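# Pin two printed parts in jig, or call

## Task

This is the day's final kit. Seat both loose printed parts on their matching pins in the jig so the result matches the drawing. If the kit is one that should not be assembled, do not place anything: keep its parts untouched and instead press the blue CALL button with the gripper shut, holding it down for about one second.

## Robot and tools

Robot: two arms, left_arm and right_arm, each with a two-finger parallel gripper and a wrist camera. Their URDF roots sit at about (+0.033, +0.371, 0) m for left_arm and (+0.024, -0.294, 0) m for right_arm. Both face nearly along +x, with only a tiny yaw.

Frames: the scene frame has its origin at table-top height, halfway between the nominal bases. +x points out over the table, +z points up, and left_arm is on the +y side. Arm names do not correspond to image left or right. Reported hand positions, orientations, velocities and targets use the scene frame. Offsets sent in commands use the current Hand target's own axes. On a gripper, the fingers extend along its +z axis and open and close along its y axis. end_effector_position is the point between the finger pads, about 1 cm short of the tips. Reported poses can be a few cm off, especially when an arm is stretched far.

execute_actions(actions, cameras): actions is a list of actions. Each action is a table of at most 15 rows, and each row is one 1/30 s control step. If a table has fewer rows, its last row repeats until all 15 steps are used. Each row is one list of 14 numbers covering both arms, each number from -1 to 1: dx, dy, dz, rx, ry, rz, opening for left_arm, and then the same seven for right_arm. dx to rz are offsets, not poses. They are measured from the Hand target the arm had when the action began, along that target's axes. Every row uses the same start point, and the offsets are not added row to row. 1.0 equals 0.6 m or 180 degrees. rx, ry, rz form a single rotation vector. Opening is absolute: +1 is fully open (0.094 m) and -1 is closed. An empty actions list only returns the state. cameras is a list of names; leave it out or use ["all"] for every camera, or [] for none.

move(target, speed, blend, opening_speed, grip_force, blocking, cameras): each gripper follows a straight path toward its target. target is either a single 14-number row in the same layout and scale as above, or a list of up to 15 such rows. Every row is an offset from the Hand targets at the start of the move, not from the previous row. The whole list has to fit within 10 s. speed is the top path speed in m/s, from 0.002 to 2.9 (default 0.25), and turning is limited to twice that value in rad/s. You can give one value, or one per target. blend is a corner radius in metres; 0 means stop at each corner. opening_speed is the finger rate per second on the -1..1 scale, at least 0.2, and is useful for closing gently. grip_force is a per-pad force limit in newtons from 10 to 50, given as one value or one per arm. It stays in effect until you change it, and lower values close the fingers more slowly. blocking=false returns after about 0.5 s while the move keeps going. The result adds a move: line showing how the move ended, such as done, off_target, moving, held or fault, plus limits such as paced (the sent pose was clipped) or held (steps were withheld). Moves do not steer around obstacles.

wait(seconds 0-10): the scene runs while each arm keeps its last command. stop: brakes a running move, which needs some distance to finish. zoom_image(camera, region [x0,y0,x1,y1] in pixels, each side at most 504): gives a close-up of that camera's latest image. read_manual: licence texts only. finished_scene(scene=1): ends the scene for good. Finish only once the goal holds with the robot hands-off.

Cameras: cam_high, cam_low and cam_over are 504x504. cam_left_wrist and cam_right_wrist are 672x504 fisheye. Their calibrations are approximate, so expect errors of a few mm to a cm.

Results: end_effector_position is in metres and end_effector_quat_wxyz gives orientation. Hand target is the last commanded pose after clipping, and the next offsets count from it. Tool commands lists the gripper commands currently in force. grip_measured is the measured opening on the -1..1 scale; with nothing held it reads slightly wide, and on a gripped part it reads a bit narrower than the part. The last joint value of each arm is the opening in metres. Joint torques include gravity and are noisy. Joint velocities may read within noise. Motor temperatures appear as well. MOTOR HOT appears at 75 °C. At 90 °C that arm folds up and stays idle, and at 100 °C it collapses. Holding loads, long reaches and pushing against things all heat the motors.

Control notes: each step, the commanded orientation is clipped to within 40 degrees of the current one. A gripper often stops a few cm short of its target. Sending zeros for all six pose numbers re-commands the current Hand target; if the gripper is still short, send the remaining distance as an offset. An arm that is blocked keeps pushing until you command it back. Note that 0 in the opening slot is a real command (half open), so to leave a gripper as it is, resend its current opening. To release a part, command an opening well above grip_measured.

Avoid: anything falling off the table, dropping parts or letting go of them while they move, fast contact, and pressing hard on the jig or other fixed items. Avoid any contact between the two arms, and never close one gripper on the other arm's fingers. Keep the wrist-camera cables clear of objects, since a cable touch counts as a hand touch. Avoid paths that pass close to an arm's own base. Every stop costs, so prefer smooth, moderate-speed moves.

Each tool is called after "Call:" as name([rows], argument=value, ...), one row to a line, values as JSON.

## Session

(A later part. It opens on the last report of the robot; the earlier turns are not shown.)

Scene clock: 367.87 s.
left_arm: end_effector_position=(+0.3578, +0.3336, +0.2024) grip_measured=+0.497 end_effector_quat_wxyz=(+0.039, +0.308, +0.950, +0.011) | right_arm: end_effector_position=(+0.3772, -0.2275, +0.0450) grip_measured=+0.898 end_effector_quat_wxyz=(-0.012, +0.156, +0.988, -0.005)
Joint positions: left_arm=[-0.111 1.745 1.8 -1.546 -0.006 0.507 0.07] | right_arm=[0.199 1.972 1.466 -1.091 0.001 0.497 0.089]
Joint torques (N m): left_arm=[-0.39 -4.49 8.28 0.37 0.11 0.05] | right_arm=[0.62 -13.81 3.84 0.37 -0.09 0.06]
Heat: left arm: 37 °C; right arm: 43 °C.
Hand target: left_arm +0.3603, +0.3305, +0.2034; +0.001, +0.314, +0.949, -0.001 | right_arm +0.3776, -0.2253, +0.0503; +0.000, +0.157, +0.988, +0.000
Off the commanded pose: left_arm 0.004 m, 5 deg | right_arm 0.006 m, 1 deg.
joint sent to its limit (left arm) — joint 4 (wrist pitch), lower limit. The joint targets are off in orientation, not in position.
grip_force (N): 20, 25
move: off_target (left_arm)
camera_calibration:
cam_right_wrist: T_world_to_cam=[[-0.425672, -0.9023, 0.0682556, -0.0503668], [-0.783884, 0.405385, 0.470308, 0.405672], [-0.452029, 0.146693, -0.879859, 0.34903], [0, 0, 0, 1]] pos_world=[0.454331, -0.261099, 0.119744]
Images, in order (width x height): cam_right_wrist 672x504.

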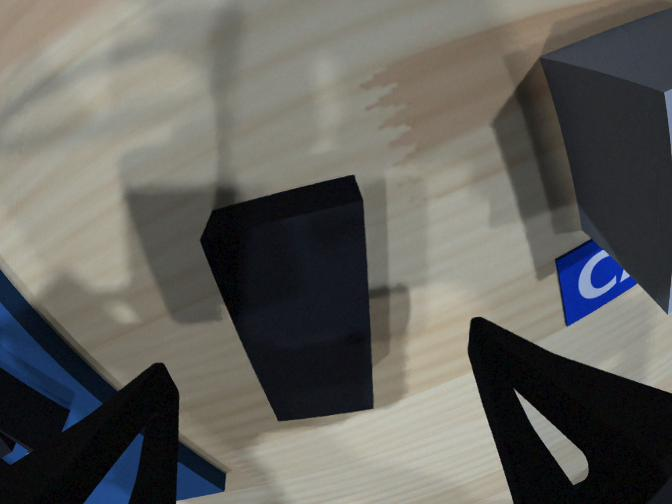

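Call:
move([
  [0,0,0,0,0,0,0.5,0.001,0.0085,0.033,0,0,0,0.9],
], speed=0.06, cameras=["cam_right_wrist","cam_high"])

Call:
zoom_image(camera="cam_high", region=[170, 240, 340, 370])

Scene clock: 375.77 s.
left_arm: end_effector_position=(+0.3578, +0.3336, +0.2024) grip_measured=+0.497 end_effector_quat_wxyz=(+0.039, +0.308, +0.950, +0.011) | right_arm: end_effector_position=(+0.3802, -0.2220, +0.0347) grip_measured=+0.898 end_effector_quat_wxyz=(+0.001, +0.156, +0.988, +0.000)
Joint positions: left_arm=[-0.111 1.745 1.8 -1.546 -0.006 0.507 0.07] | right_arm=[0.213 1.972 1.424 -1.021 0.001 0.51 0.089]
Joint torques (N m): left_arm=[-0.44 -4.49 8.27 0.36 0.09 0.04] | right_arm=[0.14 -10.97 3.97 0.41 -0.02 0.04]
Heat: left arm: 37 °C; right arm: 42 °C.
Hand target: left_arm +0.3603, +0.3305, +0.2034; +0.001, +0.314, +0.949, -0.001 | right_arm +0.3785, -0.2202, +0.0305; +0.000, +0.157, +0.988, +0.000
Off the commanded pose: left_arm 0.004 m, 5 deg | right_arm 0.005 m, 0 deg.
joint sent to its limit (left arm) — joint 4 (wrist pitch), lower limit. The joint targets are off in orientation, not in position.
grip_force (N): 20, 25
move: off_target (left_arm)
camera_calibration:
cam_right_wrist: T_world_to_cam=[[-0.427316, -0.902625, 0.0516684, -0.0421774], [-0.796709, 0.402957, 0.450423, 0.415716], [-0.427383, 0.151308, -0.891319, 0.33255], [0, 0, 0, 1]] pos_world=[0.455308, -0.255904, 0.11134]
Images, in order (width x height): cam_high 504x504, cam_right_wrist 672x504.

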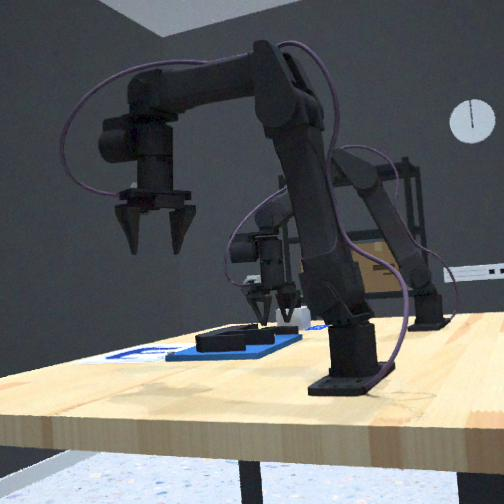

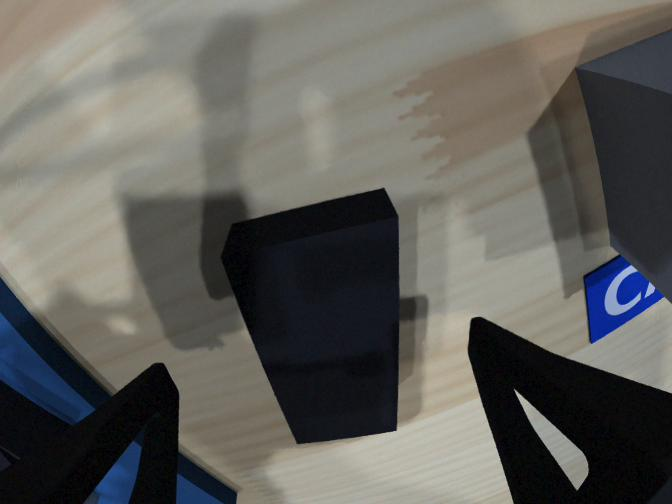

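Scaled by 2.965 from the camera's 504x504 image, which has a finer 720x720 frame.

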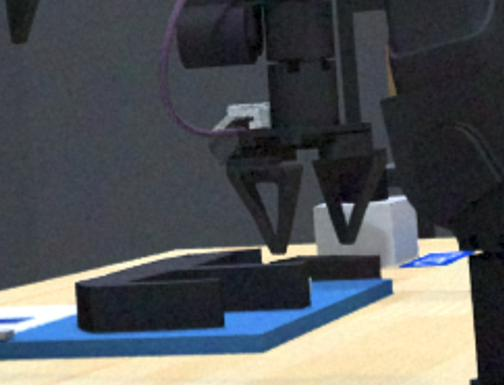

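Call:
move([
  [0,0,0,0,0,0,0.5,0.0,0.0,0.03,0,0,0,0.9],
], speed=0.06, cameras=["cam_right_wrist","cam_high"])

Call:
zoom_image(camera="cam_high", region=[170, 240, 340, 370])

Scene clock: 378.50 s.
left_arm: end_effector_position=(+0.3578, +0.3336, +0.2024) grip_measured=+0.497 end_effector_quat_wxyz=(+0.039, +0.308, +0.950, +0.011) | right_arm: end_effector_position=(+0.3822, -0.2216, +0.0245) grip_measured=+0.898 end_effector_quat_wxyz=(+0.012, +0.156, +0.988, +0.004)
Joint positions: left_arm=[-0.111 1.745 1.8 -1.546 -0.006 0.507 0.07] | right_arm=[0.213 1.972 1.381 -0.955 0.001 0.51 0.089]
Joint torques (N m): left_arm=[-0.5 -4.42 8.29 0.35 0.09 0.04] | right_arm=[0.31 -8.99 3.95 0.45 -0.06 0.08]
Heat: left arm: 37 °C; right arm: 42 °C.
Hand target: left_arm +0.3603, +0.3305, +0.2034; +0.001, +0.314, +0.949, -0.001 | right_arm +0.3785, -0.2202, +0.0125; -0.001, +0.157, +0.988, +0.000
Off the commanded pose: left_arm 0.004 m, 5 deg | right_arm 0.013 m, 1 deg.
joint sent to its limit (left arm) — joint 4 (wrist pitch), lower limit. The joint targets are off in orientation, not in position.
grip_force (N): 20, 25
move: off_target (left_arm, right_arm)
camera_calibration:
cam_right_wrist: T_world_to_cam=[[-0.428301, -0.902812, 0.0385846, -0.0398235], [-0.806298, 0.401095, 0.434749, 0.425444], [-0.407973, 0.155093, -0.899725, 0.317942], [0, 0, 0, 1]] pos_world=[0.45569, -0.255907, 0.102636]
Images, in order (width x height): cam_high 504x504, cam_right_wrist 672x504.

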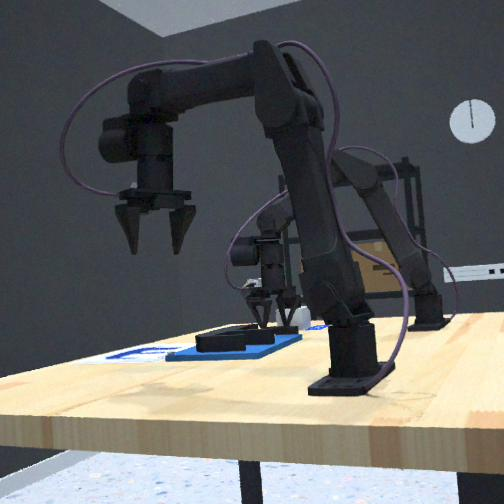

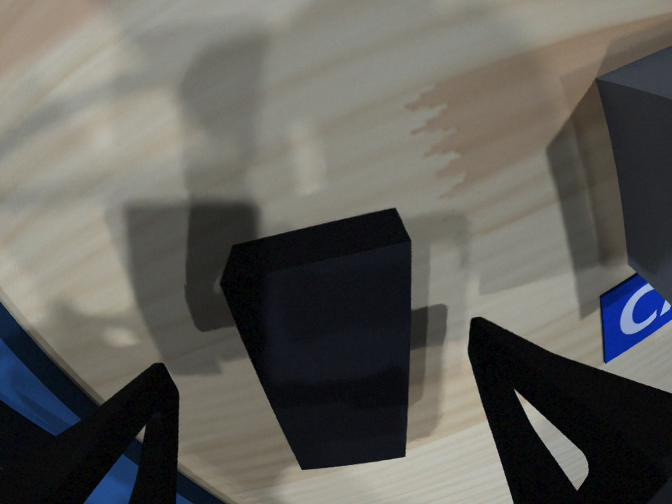

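Scaled by 2.965 from the camera's 504x504 image, which has a finer 720x720 frame.

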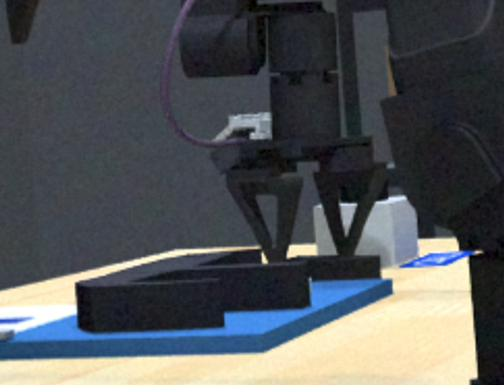

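Call:
move([
  [0,0,0,0,0,0,0.5,0.003,0.0,0.010,0,0,0,0.9],
  [0,0,0,0,0,0,0.5,0.003,0.0,0.010,0,0,0,-0.16],
], speed=0.06, grip_force=[20, 30], opening_speed=0.5, cameras=["cam_right_wrist","cam_high"])

Scene clock: 384.07 s.
left_arm: end_effector_position=(+0.3578, +0.3336, +0.2024) grip_measured=+0.497 end_effector_quat_wxyz=(+0.039, +0.308, +0.950, +0.011) | right_arm: end_effector_position=(+0.3812, -0.2210, +0.0196) grip_measured=-0.097 end_effector_quat_wxyz=(+0.013, +0.157, +0.988, +0.004)
Joint positions: left_arm=[-0.111 1.745 1.8 -1.546 -0.006 0.507 0.07] | right_arm=[0.215 1.972 1.36 -0.931 0.001 0.513 0.042]
Joint torques (N m): left_arm=[-0.49 -4.46 8.31 0.35 0.09 0.07] | right_arm=[0.32 -8.58 3.95 0.49 -0.08 0.06]
Heat: left arm: 37 °C; right arm: 41 °C.
Hand target: left_arm +0.3603, +0.3305, +0.2034; +0.001, +0.314, +0.949, -0.001 | right_arm +0.3767, -0.2198, +0.0065; -0.001, +0.157, +0.988, +0.000
Off the commanded pose: left_arm 0.004 m, 5 deg | right_arm 0.014 m, 2 deg.
joint sent to its limit (left arm) — joint 4 (wrist pitch), lower limit. The joint targets are off in orientation, not in position.
grip_force (N): 20, 30
move: off_target (left_arm, right_arm); target 2's new opening was sent with right_arm's hand 0.014 m and 2 deg from that target
camera_calibration:
cam_right_wrist: T_world_to_cam=[[-0.429142, -0.902511, 0.0362134, -0.0390146], [-0.807612, 0.401355, 0.432062, 0.426999], [-0.404475, 0.15617, -0.901116, 0.31196], [0, 0, 0, 1]] pos_world=[0.454286, -0.255308, 0.0980349]
Images, in order (width x height): cam_high 504x504, cam_right_wrist 672x504.

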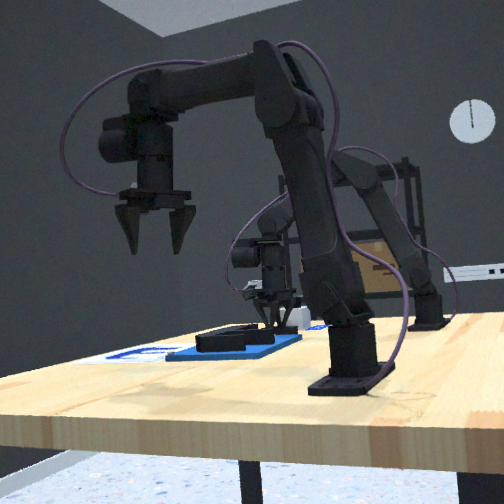

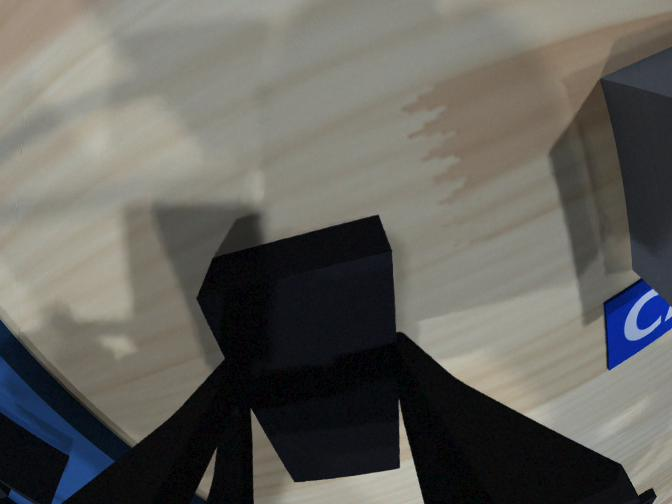

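Call:
move([
  [0,0,0,0,0,0,0.5,0,0,-0.17,0,0,0,-0.16],
  [0,0,0,0,0,0,0.5,0.1779,0.267,-0.19,0,0,-0.1206,-0.16],
  [0,0,0,0,0,0,0.5,0.1779,0.267,-0.115,0,0,-0.1206,-0.16],
], speed=[0.08,0.15,0.08], cameras=["all"])

Scene clock: 396.37 s.
left_arm: end_effector_position=(+0.3578, +0.3336, +0.2024) grip_measured=+0.497 end_effector_quat_wxyz=(+0.039, +0.308, +0.950, +0.011) | right_arm: end_effector_position=(+0.3232, -0.0324, +0.0858) grip_measured=-0.099 end_effector_quat_wxyz=(+0.005, -0.037, +0.999, +0.007)
Joint positions: left_arm=[-0.111 1.745 1.8 -1.546 -0.006 0.507 0.07] | right_arm=[0.728 2.051 1.745 -1.249 -0.005 0.638 0.042]
Joint torques (N m): left_arm=[-0.46 -4.48 8.23 0.37 0.08 0.05] | right_arm=[-0.28 -10.37 4.63 0.46 0 0.07]
Heat: left arm: 37 °C; right arm: 40 °C.
Hand target: left_arm +0.3603, +0.3305, +0.2034; +0.001, +0.314, +0.949, -0.001 | right_arm +0.3249, -0.0343, +0.0756; -0.001, -0.032, +0.999, +0.000
Off the commanded pose: left_arm 0.004 m, 5 deg | right_arm 0.011 m, 1 deg.
joint sent to its limit (left arm) — joint 4 (wrist pitch), lower limit. The joint targets are off in orientation, not in position.
grip_force (N): 20, 30
move: off_target (left_arm, right_arm)
camera_calibration:
cam_left_wrist: T_world_to_cam=[[-0.677893, -0.735161, -0.00065167, 0.48534], [-0.655359, 0.603906, 0.453654, -0.0255401], [-0.333115, 0.307956, -0.891178, 0.302831], [0, 0, 0, 1]] pos_world=[0.413148, 0.278968, 0.281779]
cam_right_wrist: T_world_to_cam=[[-0.0543012, -0.997859, 0.0364602, -0.0204877], [-0.892844, 0.0648706, 0.445669, 0.291419], [-0.44708, -0.00835295, -0.894455, 0.326526], [0, 0, 0, 1]] pos_world=[0.405062, -0.0366209, 0.162934]

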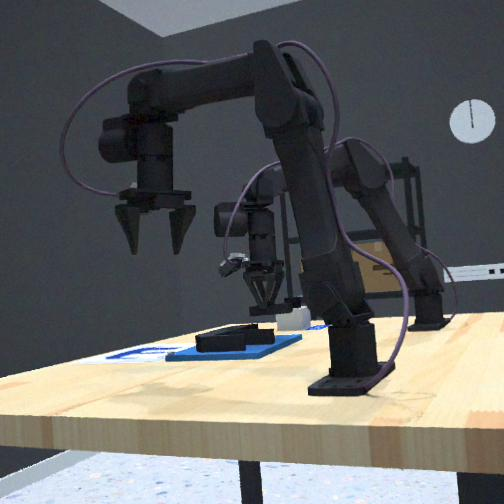

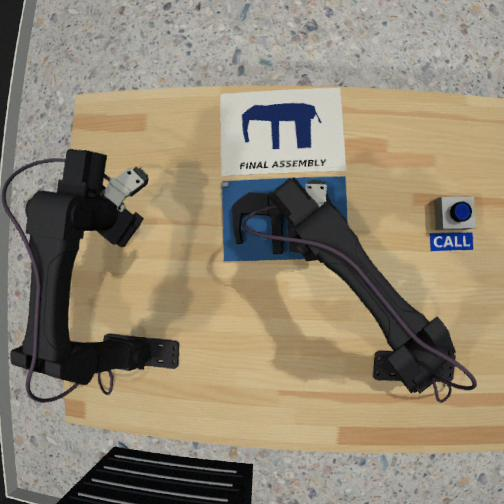

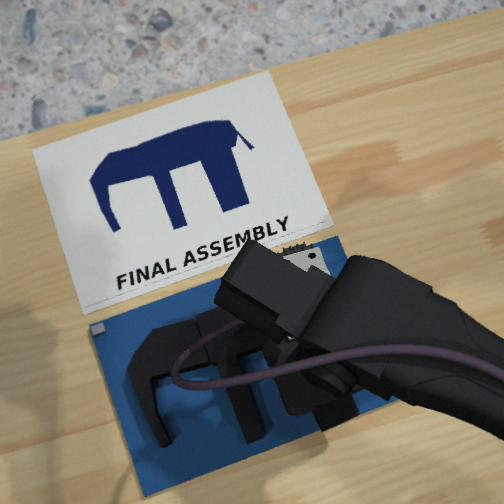

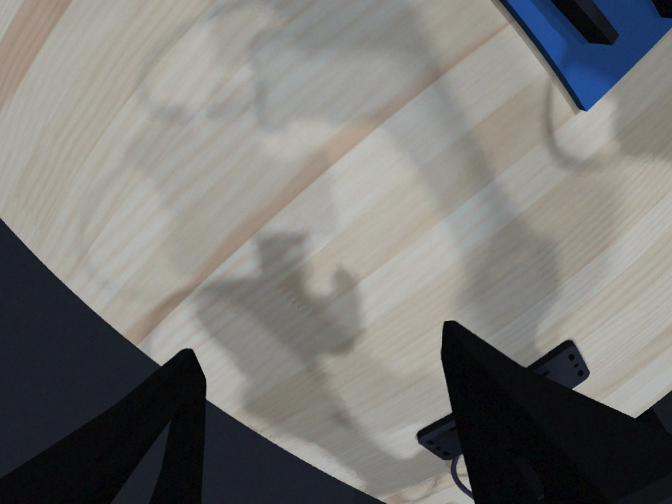

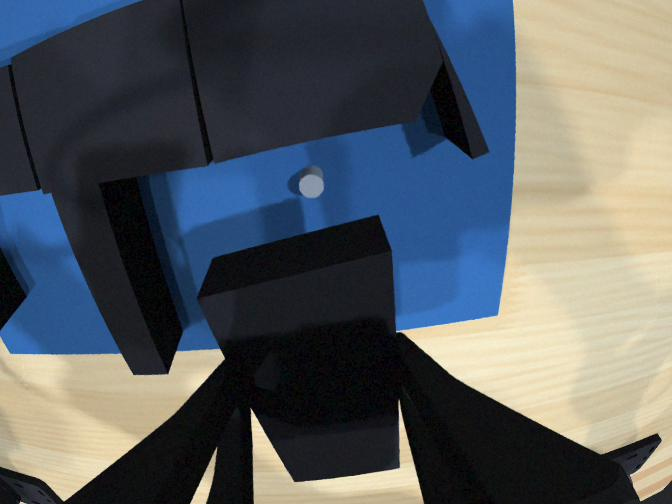

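Call:
move([
  [0,0,0,0,0,0,0.5,-0.0127,-0.0108,0.055,0,0,0.021,-0.16],
], speed=0.06, cameras=["cam_right_wrist"])

Call:
zoom_image(camera="cam_right_wrist", region=[160, 100, 500, 350])

Scene clock: 411.03 s.
left_arm: end_effector_position=(+0.3578, +0.3336, +0.2024) grip_measured=+0.497 end_effector_quat_wxyz=(+0.039, +0.308, +0.950, +0.011) | right_arm: end_effector_position=(+0.3320, -0.0376, +0.0531) grip_measured=-0.099 end_effector_quat_wxyz=(+0.005, -0.004, +1.000, +0.008)
Joint positions: left_arm=[-0.111 1.745 1.8 -1.546 -0.006 0.507 0.07] | right_arm=[0.704 2.08 1.658 -1.132 -0.005 0.68 0.042]
Joint torques (N m): left_arm=[-0.43 -4.42 8.34 0.36 0.09 0.05] | right_arm=[-0.39 -10.82 4.41 0.46 -0.03 0.1]
Heat: left arm: 37 °C; right arm: 39 °C.
Hand target: left_arm +0.3603, +0.3305, +0.2034; +0.001, +0.314, +0.949, -0.001 | right_arm +0.3329, -0.0402, +0.0425; -0.001, +0.001, +1.000, +0.000
Off the commanded pose: left_arm 0.004 m, 5 deg | right_arm 0.011 m, 1 deg.
joint sent to its limit (left arm) — joint 4 (wrist pitch), lower limit. The joint targets are off in orientation, not in position.
grip_force (N): 20, 30
move: off_target (left_arm, right_arm)
camera_calibration:
cam_right_wrist: T_world_to_cam=[[-0.119659, -0.992177, 0.0355836, -0.00191926], [-0.886626, 0.122919, 0.445853, 0.314289], [-0.446739, 0.0218009, -0.894398, 0.302205], [0, 0, 0, 1]] pos_world=[0.413434, -0.0471248, 0.130233]
Images, in order (width x height): cam_right_wrist 672x504.

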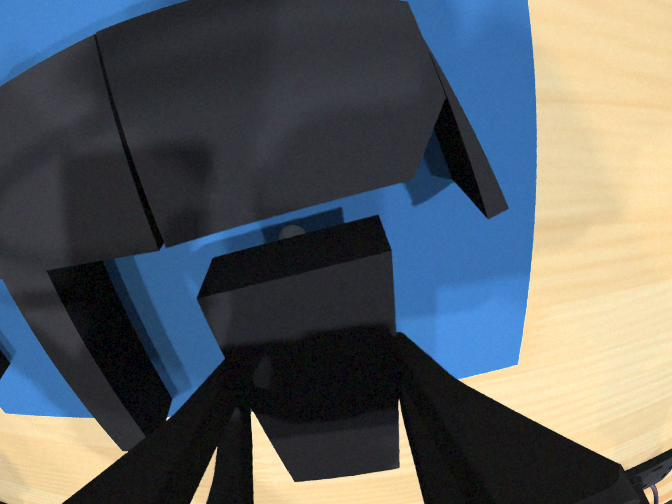

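Scaled by 1.482 from the camera's 672x504 image, which has a finer 960x720 frame.

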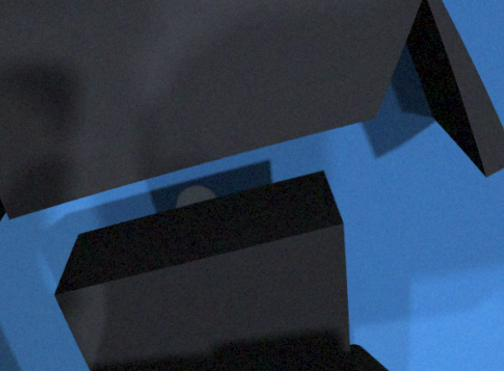

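Call:
move([
  [0,0,0,0,0,0,0.5,-0.0108,-0.0058,0.0,0,0,0.0,-0.16],
], speed=0.05, cameras=["cam_right_wrist"])

Call:
zoom_image(camera="cam_right_wrist", region=[160, 100, 500, 350])

Scene clock: 425.03 s.
left_arm: end_effector_position=(+0.3578, +0.3336, +0.2024) grip_measured=+0.497 end_effector_quat_wxyz=(+0.039, +0.308, +0.950, +0.011) | right_arm: end_effector_position=(+0.3361, -0.0435, +0.0496) grip_measured=-0.099 end_effector_quat_wxyz=(+0.002, +0.003, +1.000, +0.005)
Joint positions: left_arm=[-0.111 1.745 1.8 -1.546 -0.006 0.507 0.07] | right_arm=[0.686 2.089 1.658 -1.131 -0.005 0.675 0.042]
Joint torques (N m): left_arm=[-0.42 -4.51 8.27 0.35 0.09 0.05] | right_arm=[-0.36 -10.35 5.56 0.35 -0.02 -0.1]
Motor temperatures (°C): left_arm=[26 31 37 27 27 24 27] | right_arm=[26 38 38 27 27 24 27]
Heat: left arm: 37 °C; right arm: 38 °C.
Hand target: left_arm +0.3603, +0.3305, +0.2034; +0.001, +0.314, +0.949, -0.001 | right_arm +0.3394, -0.0437, +0.0426; +0.000, +0.001, +1.000, +0.000
Off the commanded pose: left_arm 0.004 m, 5 deg | right_arm 0.008 m, 1 deg.
joint sent to its limit (left arm) — joint 4 (wrist pitch), lower limit. The joint targets are off in orientation, not in position.
grip_force (N): 20, 30
move: off_target (left_arm)
camera_calibration:
cam_right_wrist: T_world_to_cam=[[-0.133008, -0.990231, 0.041853, -0.00289061], [-0.881842, 0.137513, 0.451049, 0.319001], [-0.452398, 0.0230855, -0.891517, 0.302854], [0, 0, 0, 1]] pos_world=[0.417934, -0.0537207, 0.126235]
Images, in order (width x height): cam_right_wrist 672x504.

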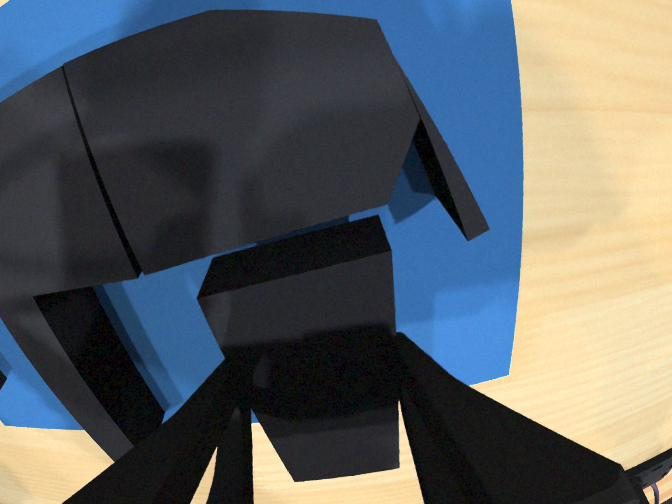

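Scaled by 1.482 from the camera's 672x504 image, which has a finer 960x720 frame.

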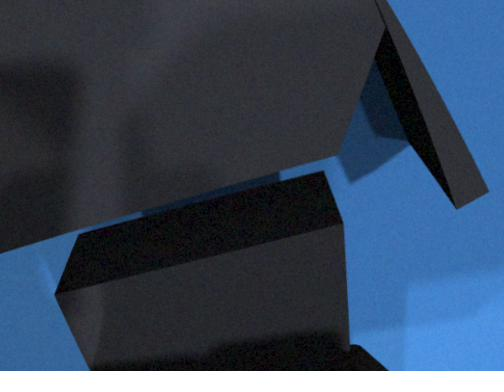

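Call:
zoom_image(camera="cam_right_wrist", region=[0, 0, 504, 504])

Call:
execute_actions(actions=[], cameras=["cam_over","cam_low"])

Call:
zoom_image(camera="cam_over", region=[70, 100, 270, 260])

Call:
zoom_image(camera="cam_low", region=[220, 85, 350, 180])

Scaled by 1.000.

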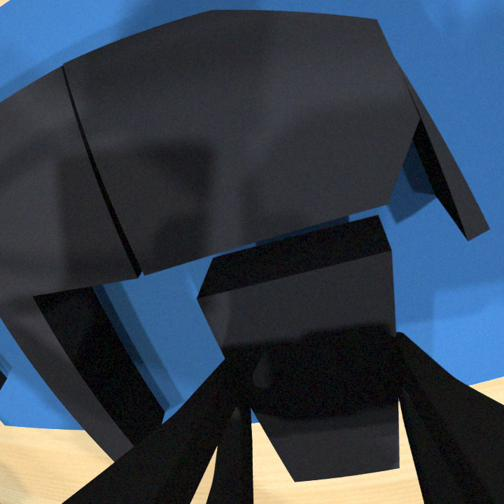

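Scene clock: 428.13 s.
left_arm: end_effector_position=(+0.3578, +0.3336, +0.2024) grip_measured=+0.497 end_effector_quat_wxyz=(+0.039, +0.308, +0.950, +0.011) | right_arm: end_effector_position=(+0.3361, -0.0435, +0.0496) grip_measured=-0.099 end_effector_quat_wxyz=(+0.002, +0.002, +1.000, +0.005)
Joint positions: left_arm=[-0.111 1.745 1.8 -1.546 -0.006 0.507 0.07] | right_arm=[0.686 2.089 1.658 -1.131 -0.005 0.675 0.042]
Joint velocities: within noise
Joint torques (N m): left_arm=[-0.44 -4.51 8.29 0.37 0.09 0.03] | right_arm=[-0.31 -10.63 5.89 0.33 0.01 -0.08]
Motor temperatures (°C): left_arm=[26 31 37 27 27 24 27] | right_arm=[26 38 38 27 27 24 27]
Heat: left arm: 37 °C; right arm: 38 °C.
Hand target: left_arm +0.3603, +0.3305, +0.2034; +0.001, +0.314, +0.949, -0.001 | right_arm +0.3394, -0.0437, +0.0426; +0.000, +0.001, +1.000, +0.000
Tool commands: left_gripper/opening=+0.5 right_gripper/opening=-0.16
Off the commanded pose: left_arm 0.004 m, 5 deg | right_arm 0.008 m, 1 deg.
grip_force (N): 20, 30
Images, in order (width x height): cam_low 504x504, cam_over 504x504.

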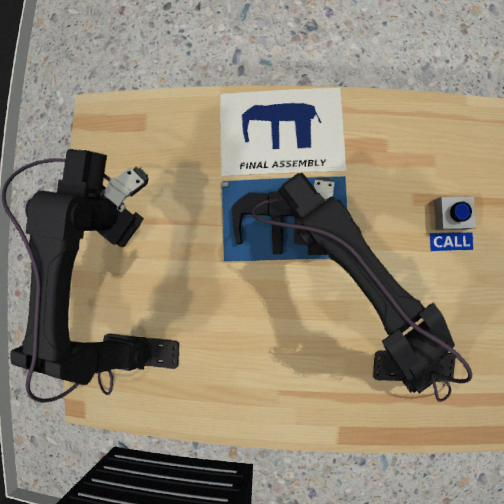

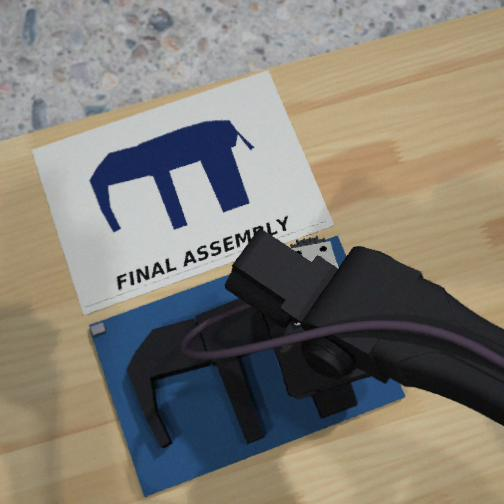

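Scaled by 2.520 from the camera's 504x504 image, which has a finer 720x720 frame.

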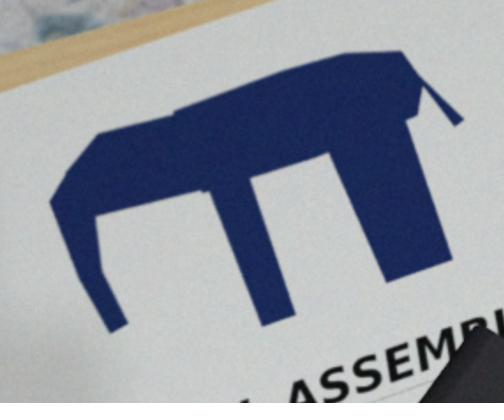

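Scaled by 3.877 from the camera's 504x504 image, which has a finer 720x720 frame.

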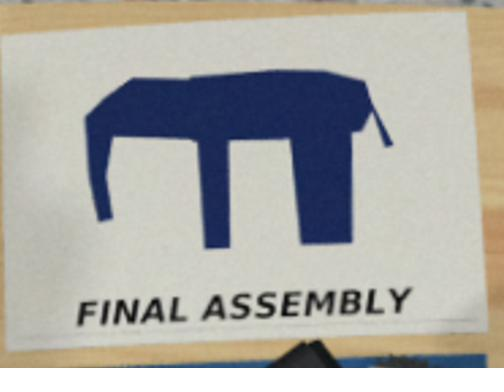

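Call:
move([
  [0,0,0,0,0,0,0.5,-0.009,0.009,0.0,0,0,0.0,-0.16],
], speed=0.05, cameras=["cam_right_wrist"])

Call:
zoom_image(camera="cam_right_wrist", region=[160, 150, 420, 320])

Scene clock: 435.93 s.
left_arm: end_effector_position=(+0.3578, +0.3336, +0.2024) grip_measured=+0.497 end_effector_quat_wxyz=(+0.039, +0.308, +0.950, +0.011) | right_arm: end_effector_position=(+0.3417, -0.0391, +0.0464) grip_measured=-0.099 end_effector_quat_wxyz=(+0.003, +0.002, +1.000, +0.006)
Joint positions: left_arm=[-0.111 1.745 1.8 -1.546 -0.006 0.507 0.07] | right_arm=[0.686 2.117 1.688 -1.131 -0.005 0.675 0.042]
Joint torques (N m): left_arm=[-0.44 -4.46 8.35 0.36 0.1 0.03] | right_arm=[-0.12 -10.69 7.17 0.28 -0.02 -0.07]
Heat: left arm: 37 °C; right arm: 39 °C.
Hand target: left_arm +0.3603, +0.3305, +0.2034; +0.001, +0.314, +0.949, -0.001 | right_arm +0.3448, -0.0384, +0.0426; -0.001, +0.001, +1.000, +0.000
Off the commanded pose: left_arm 0.004 m, 5 deg | right_arm 0.005 m, 1 deg.
joint sent to its limit (left arm) — joint 4 (wrist pitch), lower limit. The joint targets are off in orientation, not in position.
grip_force (N): 20, 30
move: off_target (left_arm)
camera_calibration:
cam_right_wrist: T_world_to_cam=[[-0.132685, -0.99034, 0.0402648, 0.00226763], [-0.882682, 0.136545, 0.449698, 0.325043], [-0.450852, 0.0241273, -0.892273, 0.301923], [0, 0, 0, 1]] pos_world=[0.423333, -0.0494218, 0.123135]
Images, in order (width x height): cam_right_wrist 672x504.

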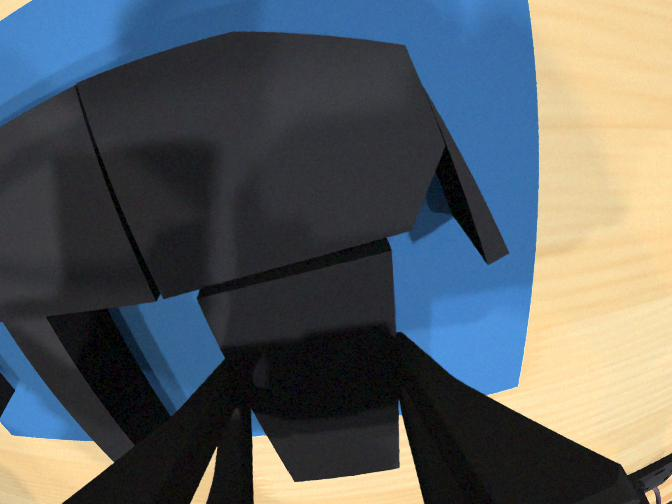

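Scaled by 1.938 from the camera's 672x504 image, which has a finer 960x720 frame.

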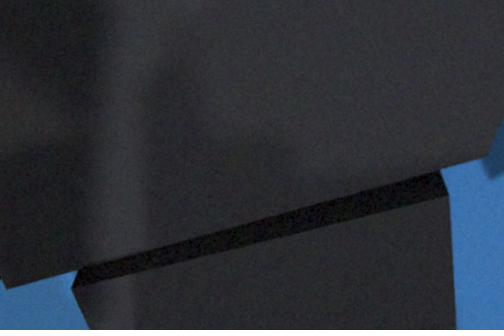

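Call:
move([
  [0,0,0,0,0,0,0.5,0.007,-0.001,0.013,0,0,0.0,-0.16],
], speed=0.04, cameras=["cam_right_wrist"])

Call:
zoom_image(camera="cam_right_wrist", region=[160, 150, 420, 320])

Scene clock: 440.43 s.
left_arm: end_effector_position=(+0.3578, +0.3336, +0.2024) grip_measured=+0.497 end_effector_quat_wxyz=(+0.039, +0.308, +0.950, +0.011) | right_arm: end_effector_position=(+0.3421, -0.0387, +0.0442) grip_measured=-0.099 end_effector_quat_wxyz=(+0.004, +0.002, +1.000, +0.007)
Joint positions: left_arm=[-0.111 1.745 1.8 -1.546 -0.006 0.507 0.07] | right_arm=[0.686 2.117 1.68 -1.119 -0.005 0.675 0.042]
Joint torques (N m): left_arm=[-0.4 -4.49 8.23 0.35 0.1 0.04] | right_arm=[0.36 -11.36 4.42 0.45 0.03 0.02]
Heat: left arm: 37 °C; right arm: 39 °C.
Hand target: left_arm +0.3603, +0.3305, +0.2034; +0.001, +0.314, +0.949, -0.001 | right_arm +0.3405, -0.0390, +0.0348; -0.001, +0.001, +1.000, +0.000
Off the commanded pose: left_arm 0.004 m, 5 deg | right_arm 0.010 m, 1 deg.
joint sent to its limit (left arm) — joint 4 (wrist pitch), lower limit. The joint targets are off in orientation, not in position.
grip_force (N): 20, 30
move: off_target (left_arm)
camera_calibration:
cam_right_wrist: T_world_to_cam=[[-0.132767, -0.990439, 0.0374665, 0.00293549], [-0.884032, 0.135427, 0.447379, 0.326843], [-0.448175, 0.0262756, -0.89356, 0.299439], [0, 0, 0, 1]] pos_world=[0.42353, -0.0492238, 0.121234]
Images, in order (width x height): cam_right_wrist 672x504.

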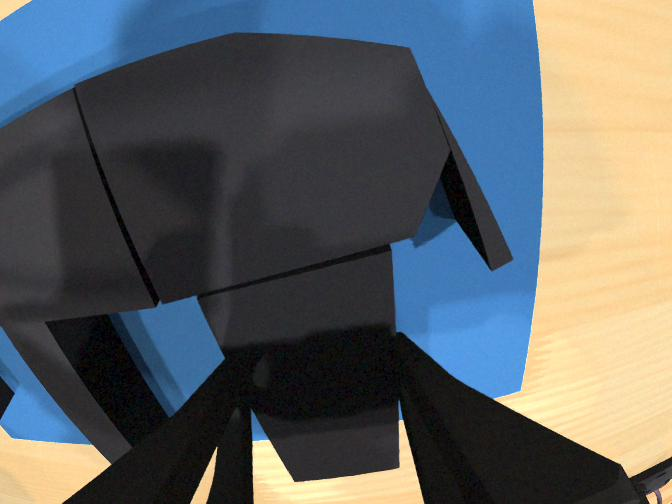

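Scaled by 1.938 from the camera's 672x504 image, which has a finer 960x720 frame.

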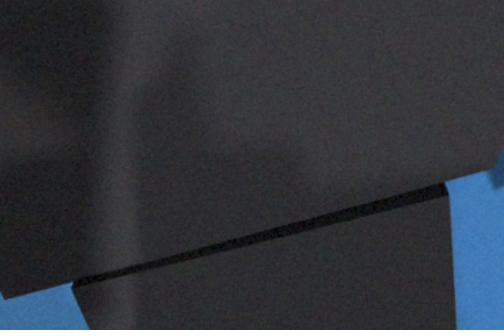

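Call:
move([
  [0,0,0,0,0,0,0.5,0.004,0.0,0.01,0,0,-0.007,-0.16],
], speed=0.04, cameras=["cam_right_wrist"])

Call:
zoom_image(camera="cam_right_wrist", region=[160, 150, 420, 320])

Scene clock: 443.07 s.
left_arm: end_effector_position=(+0.3578, +0.3336, +0.2024) grip_measured=+0.497 end_effector_quat_wxyz=(+0.039, +0.308, +0.950, +0.011) | right_arm: end_effector_position=(+0.3415, -0.0388, +0.0416) grip_measured=-0.099 end_effector_quat_wxyz=(+0.004, -0.001, +1.000, +0.007)
Joint positions: left_arm=[-0.111 1.745 1.8 -1.546 -0.006 0.507 0.07] | right_arm=[0.687 2.117 1.669 -1.108 -0.005 0.668 0.042]
Joint torques (N m): left_arm=[-0.4 -4.52 8.21 0.34 0.06 0.06] | right_arm=[0.59 -11.49 3.21 0.67 0.04 -0.08]
Heat: left arm: 37 °C; right arm: 40 °C.
Hand target: left_arm +0.3603, +0.3305, +0.2034; +0.001, +0.314, +0.949, -0.001 | right_arm +0.3382, -0.0389, +0.0288; -0.001, -0.010, +1.000, +0.000
Off the commanded pose: left_arm 0.004 m, 5 deg | right_arm 0.013 m, 1 deg.
joint sent to its limit (left arm) — joint 4 (wrist pitch), lower limit. The joint targets are off in orientation, not in position.
grip_force (N): 20, 30
move: off_target (left_arm, right_arm)
camera_calibration:
cam_right_wrist: T_world_to_cam=[[-0.125257, -0.991412, 0.0375934, 0.000214083], [-0.885063, 0.128782, 0.447302, 0.327577], [-0.448302, 0.022755, -0.893593, 0.296632], [0, 0, 0, 1]] pos_world=[0.422934, -0.0487235, 0.118534]
Images, in order (width x height): cam_right_wrist 672x504.

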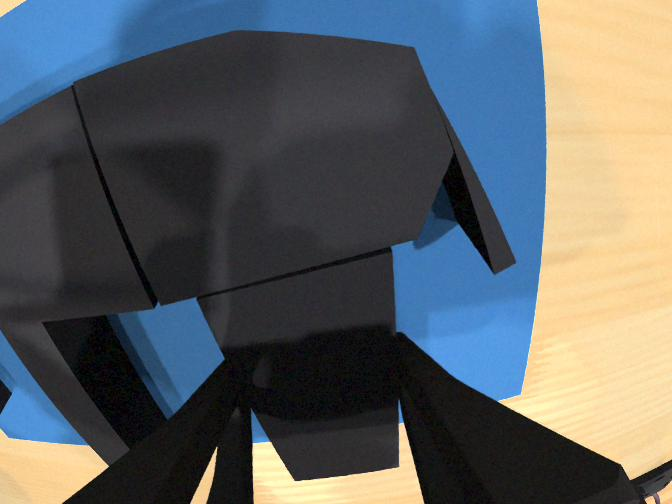

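Scaled by 1.938 from the camera's 672x504 image, which has a finer 960x720 frame.

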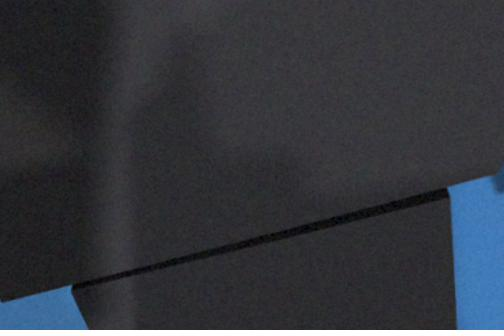

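Call:
move([
  [0,0,0,0,0,0,0.5,0.002,0.0,0.01,0,0,-0.004,-0.16],
], speed=0.04, cameras=["cam_right_wrist"])

Call:
zoom_image(camera="cam_right_wrist", region=[160, 150, 420, 320])

Scene clock: 445.60 s.
left_arm: end_effector_position=(+0.3578, +0.3336, +0.2024) grip_measured=+0.497 end_effector_quat_wxyz=(+0.039, +0.308, +0.950, +0.011) | right_arm: end_effector_position=(+0.3413, -0.0389, +0.0406) grip_measured=-0.099 end_effector_quat_wxyz=(+0.006, -0.006, +1.000, +0.008)
Joint positions: left_arm=[-0.111 1.745 1.8 -1.546 -0.006 0.507 0.07] | right_arm=[0.687 2.112 1.656 -1.095 -0.005 0.66 0.042]
Joint torques (N m): left_arm=[-0.47 -4.44 8.35 0.35 0.1 0.07] | right_arm=[0.9 -10.81 2.4 0.76 0 -0.15]
Heat: left arm: 37 °C; right arm: 40 °C.
Hand target: left_arm +0.3603, +0.3305, +0.2034; +0.001, +0.314, +0.949, -0.001 | right_arm +0.3369, -0.0390, +0.0228; -0.001, -0.016, +1.000, +0.000
Off the commanded pose: left_arm 0.004 m, 5 deg | right_arm 0.018 m, 2 deg.
joint sent to its limit (left arm) — joint 4 (wrist pitch), lower limit. The joint targets are off in orientation, not in position.
grip_force (N): 20, 30
move: off_target (left_arm, right_arm)
camera_calibration:
cam_right_wrist: T_world_to_cam=[[-0.117496, -0.992506, 0.033566, -0.00237566], [-0.888109, 0.120142, 0.443654, 0.328752], [-0.444362, 0.0223175, -0.895569, 0.294455], [0, 0, 0, 1]] pos_world=[0.422533, -0.0484261, 0.117933]
Images, in order (width x height): cam_right_wrist 672x504.

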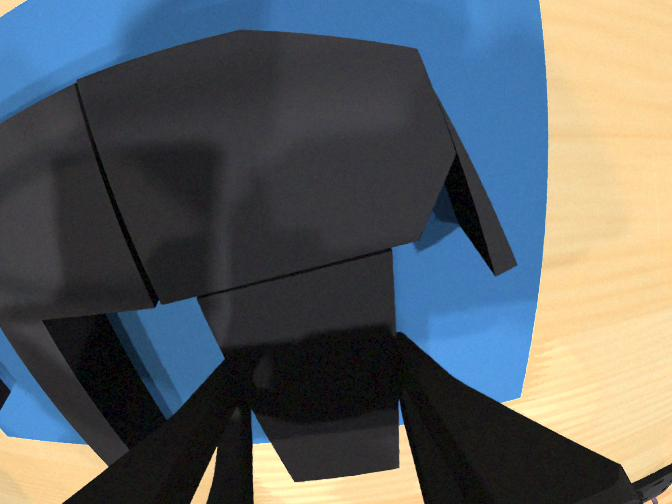

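Scaled by 1.938 from the camera's 672x504 image, which has a finer 960x720 frame.

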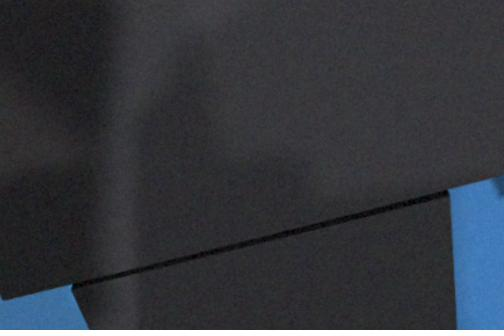

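Call:
move([
  [0,0,0,0,0,0,0.5,0.0,0.007,-0.015,0,0,-0.003,-0.16],
  [0,0,0,0,0,0,0.5,0.0,0.007,0.003,0,0,-0.003,-0.16],
], speed=0.04, cameras=["cam_right_wrist"])

Call:
zoom_image(camera="cam_right_wrist", region=[160, 150, 420, 320])

Scene clock: 451.50 s.
left_arm: end_effector_position=(+0.3578, +0.3336, +0.2024) grip_measured=+0.497 end_effector_quat_wxyz=(+0.039, +0.308, +0.950, +0.011) | right_arm: end_effector_position=(+0.3412, -0.0379, +0.0413) grip_measured=-0.099 end_effector_quat_wxyz=(+0.010, -0.010, +1.000, +0.005)
Joint positions: left_arm=[-0.111 1.745 1.8 -1.546 -0.006 0.507 0.07] | right_arm=[0.694 2.112 1.66 -1.097 0.004 0.657 0.042]
Joint torques (N m): left_arm=[-0.47 -4.49 8.24 0.36 0.08 0.06] | right_arm=[0.88 -9.91 2.76 0.78 -0.1 -0.13]
Heat: left arm: 37 °C; right arm: 40 °C.
Hand target: left_arm +0.3603, +0.3305, +0.2034; +0.001, +0.314, +0.949, -0.001 | right_arm +0.3369, -0.0348, +0.0210; -0.001, -0.021, +1.000, +0.000
Off the commanded pose: left_arm 0.004 m, 5 deg | right_arm 0.021 m, 2 deg.
joint sent to its limit (left arm) — joint 4 (wrist pitch), lower limit. The joint targets are off in orientation, not in position.
grip_force (N): 20, 30
move: off_target (left_arm, right_arm)
camera_calibration:
cam_right_wrist: T_world_to_cam=[[-0.108434, -0.99333, 0.0392096, -0.00473627], [-0.892375, 0.114643, 0.436489, 0.329763], [-0.438073, 0.0123406, -0.898855, 0.292581], [0, 0, 0, 1]] pos_world=[0.421931, -0.0461204, 0.119236]
Images, in order (width x height): cam_right_wrist 672x504.

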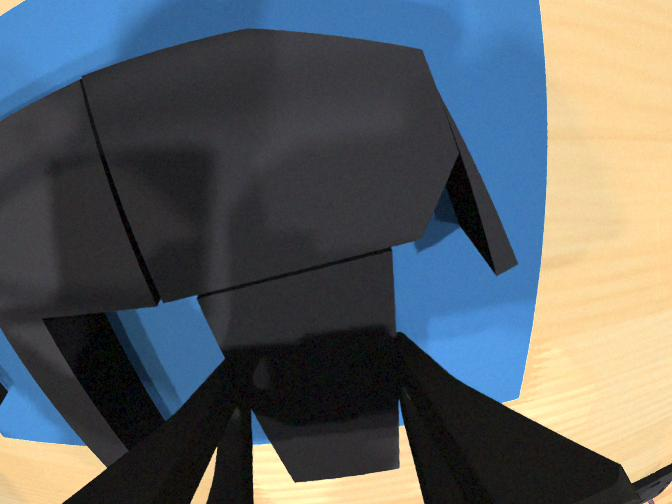

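Scaled by 1.938 from the camera's 672x504 image, which has a finer 960x720 frame.

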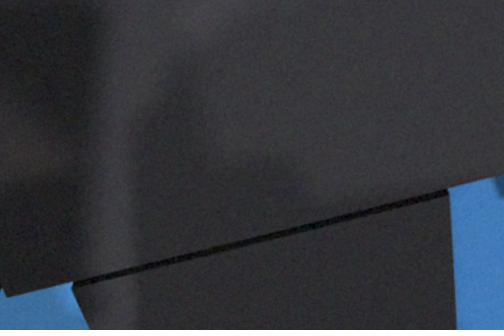

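Call:
move([
  [0,0,0,0,0,0,0.5,0.003,0.004,-0.055,0,0,0.001,-0.16],
  [0,0,0,0,0,0,0.5,0.003,0.002,0.00,0,0,0.001,-0.16],
], speed=0.05, cameras=["cam_right_wrist"])

Call:
zoom_image(camera="cam_right_wrist", region=[160, 150, 420, 320])

Scene clock: 466.33 s.
left_arm: end_effector_position=(+0.3578, +0.3336, +0.2024) grip_measured=+0.497 end_effector_quat_wxyz=(+0.039, +0.308, +0.950, +0.011) | right_arm: end_effector_position=(+0.3346, -0.0349, +0.0411) grip_measured=-0.099 end_effector_quat_wxyz=(+0.004, -0.017, +1.000, +0.003)
Joint positions: left_arm=[-0.111 1.745 1.8 -1.546 -0.006 0.507 0.07] | right_arm=[0.708 2.112 1.659 -1.108 0.001 0.657 0.042]
Joint torques (N m): left_arm=[-0.42 -4.49 8.31 0.37 0.08 0.07] | right_arm=[-0.03 -10.11 2.41 0.9 -0.06 -0.02]
Heat: left arm: 37 °C; right arm: 40 °C.
Hand target: left_arm +0.3603, +0.3305, +0.2034; +0.001, +0.314, +0.949, -0.001 | right_arm +0.3351, -0.0337, +0.0210; +0.000, -0.019, +1.000, +0.000
Off the commanded pose: left_arm 0.004 m, 5 deg | right_arm 0.020 m, 1 deg.
joint sent to its limit (left arm) — joint 4 (wrist pitch), lower limit. The joint targets are off in orientation, not in position.
grip_force (N): 20, 30
move: off_target (left_arm, right_arm)
camera_calibration:
cam_right_wrist: T_world_to_cam=[[-0.0935034, -0.994566, 0.0457729, -0.00776738], [-0.888722, 0.1041, 0.44647, 0.321594], [-0.448809, 0.00106705, -0.893627, 0.292475], [0, 0, 0, 1]] pos_world=[0.416347, -0.0415153, 0.118138]
Images, in order (width x height): cam_right_wrist 672x504.

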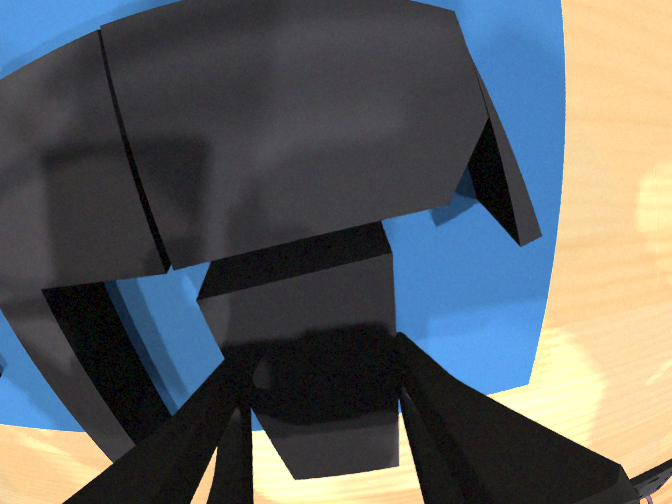

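Scaled by 1.938 from the camera's 672x504 image, which has a finer 960x720 frame.

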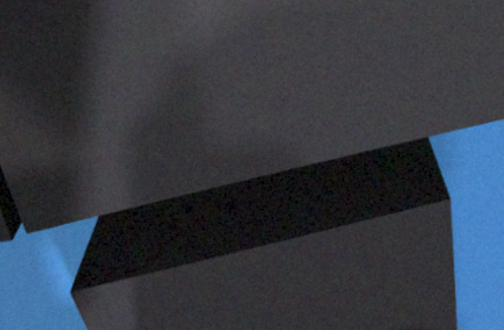

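Call:
move([
  [0,0,0,0,0,0,0.5,-0.010,0.0,-0.055,0,0,0.001,-0.16],
  [0,0,0,0,0,0,0.5,-0.010,0.0,-0.008,0,0,0.001,-0.16],
], speed=0.05, cameras=["cam_right_wrist"])

Call:
zoom_image(camera="cam_right_wrist", region=[160, 150, 420, 320])

Scene clock: 470.90 s.
left_arm: end_effector_position=(+0.3578, +0.3336, +0.2024) grip_measured=+0.497 end_effector_quat_wxyz=(+0.039, +0.308, +0.950, +0.011) | right_arm: end_effector_position=(+0.3404, -0.0319, +0.0425) grip_measured=-0.099 end_effector_quat_wxyz=(+0.007, -0.017, +1.000, +0.006)
Joint positions: left_arm=[-0.111 1.745 1.8 -1.546 -0.006 0.507 0.07] | right_arm=[0.704 2.127 1.688 -1.113 0 0.655 0.042]
Joint torques (N m): left_arm=[-0.44 -4.48 8.28 0.35 0.07 0.04] | right_arm=[-0.23 -10.47 3.66 0.67 -0.05 -0.07]
Heat: left arm: 37 °C; right arm: 40 °C.
Hand target: left_arm +0.3603, +0.3305, +0.2034; +0.001, +0.314, +0.949, -0.001 | right_arm +0.3411, -0.0335, +0.0258; +0.000, -0.018, +1.000, +0.000
Off the commanded pose: left_arm 0.004 m, 5 deg | right_arm 0.017 m, 1 deg.
joint sent to its limit (left arm) — joint 4 (wrist pitch), lower limit. The joint targets are off in orientation, not in position.
grip_force (N): 20, 30
move: off_target (left_arm, right_arm)
camera_calibration:
cam_right_wrist: T_world_to_cam=[[-0.0952624, -0.9947, 0.0387034, -0.00349217], [-0.891472, 0.102548, 0.441317, 0.32693], [-0.442947, 0.00753793, -0.896516, 0.294674], [0, 0, 0, 1]] pos_world=[0.421641, -0.0392208, 0.120035]
Images, in order (width x height): cam_right_wrist 672x504.

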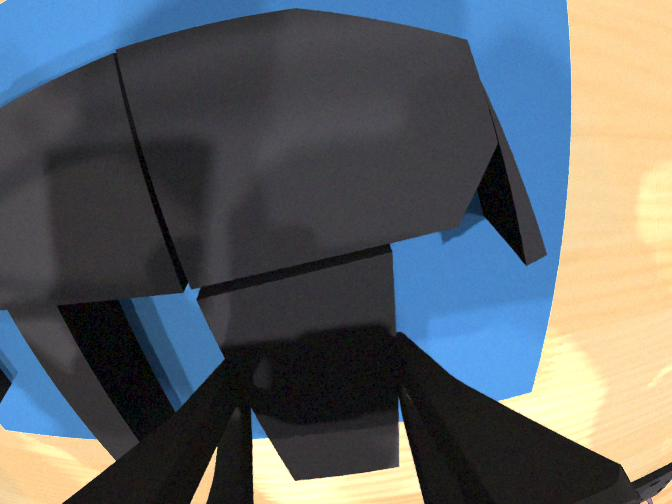

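Scaled by 1.938 from the camera's 672x504 image, which has a finer 960x720 frame.

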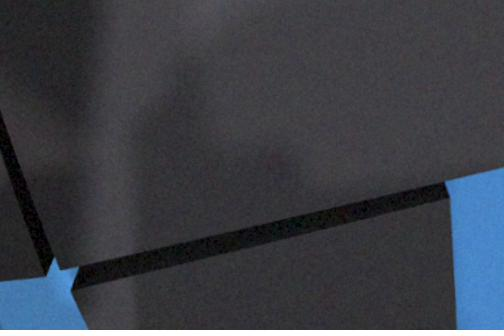

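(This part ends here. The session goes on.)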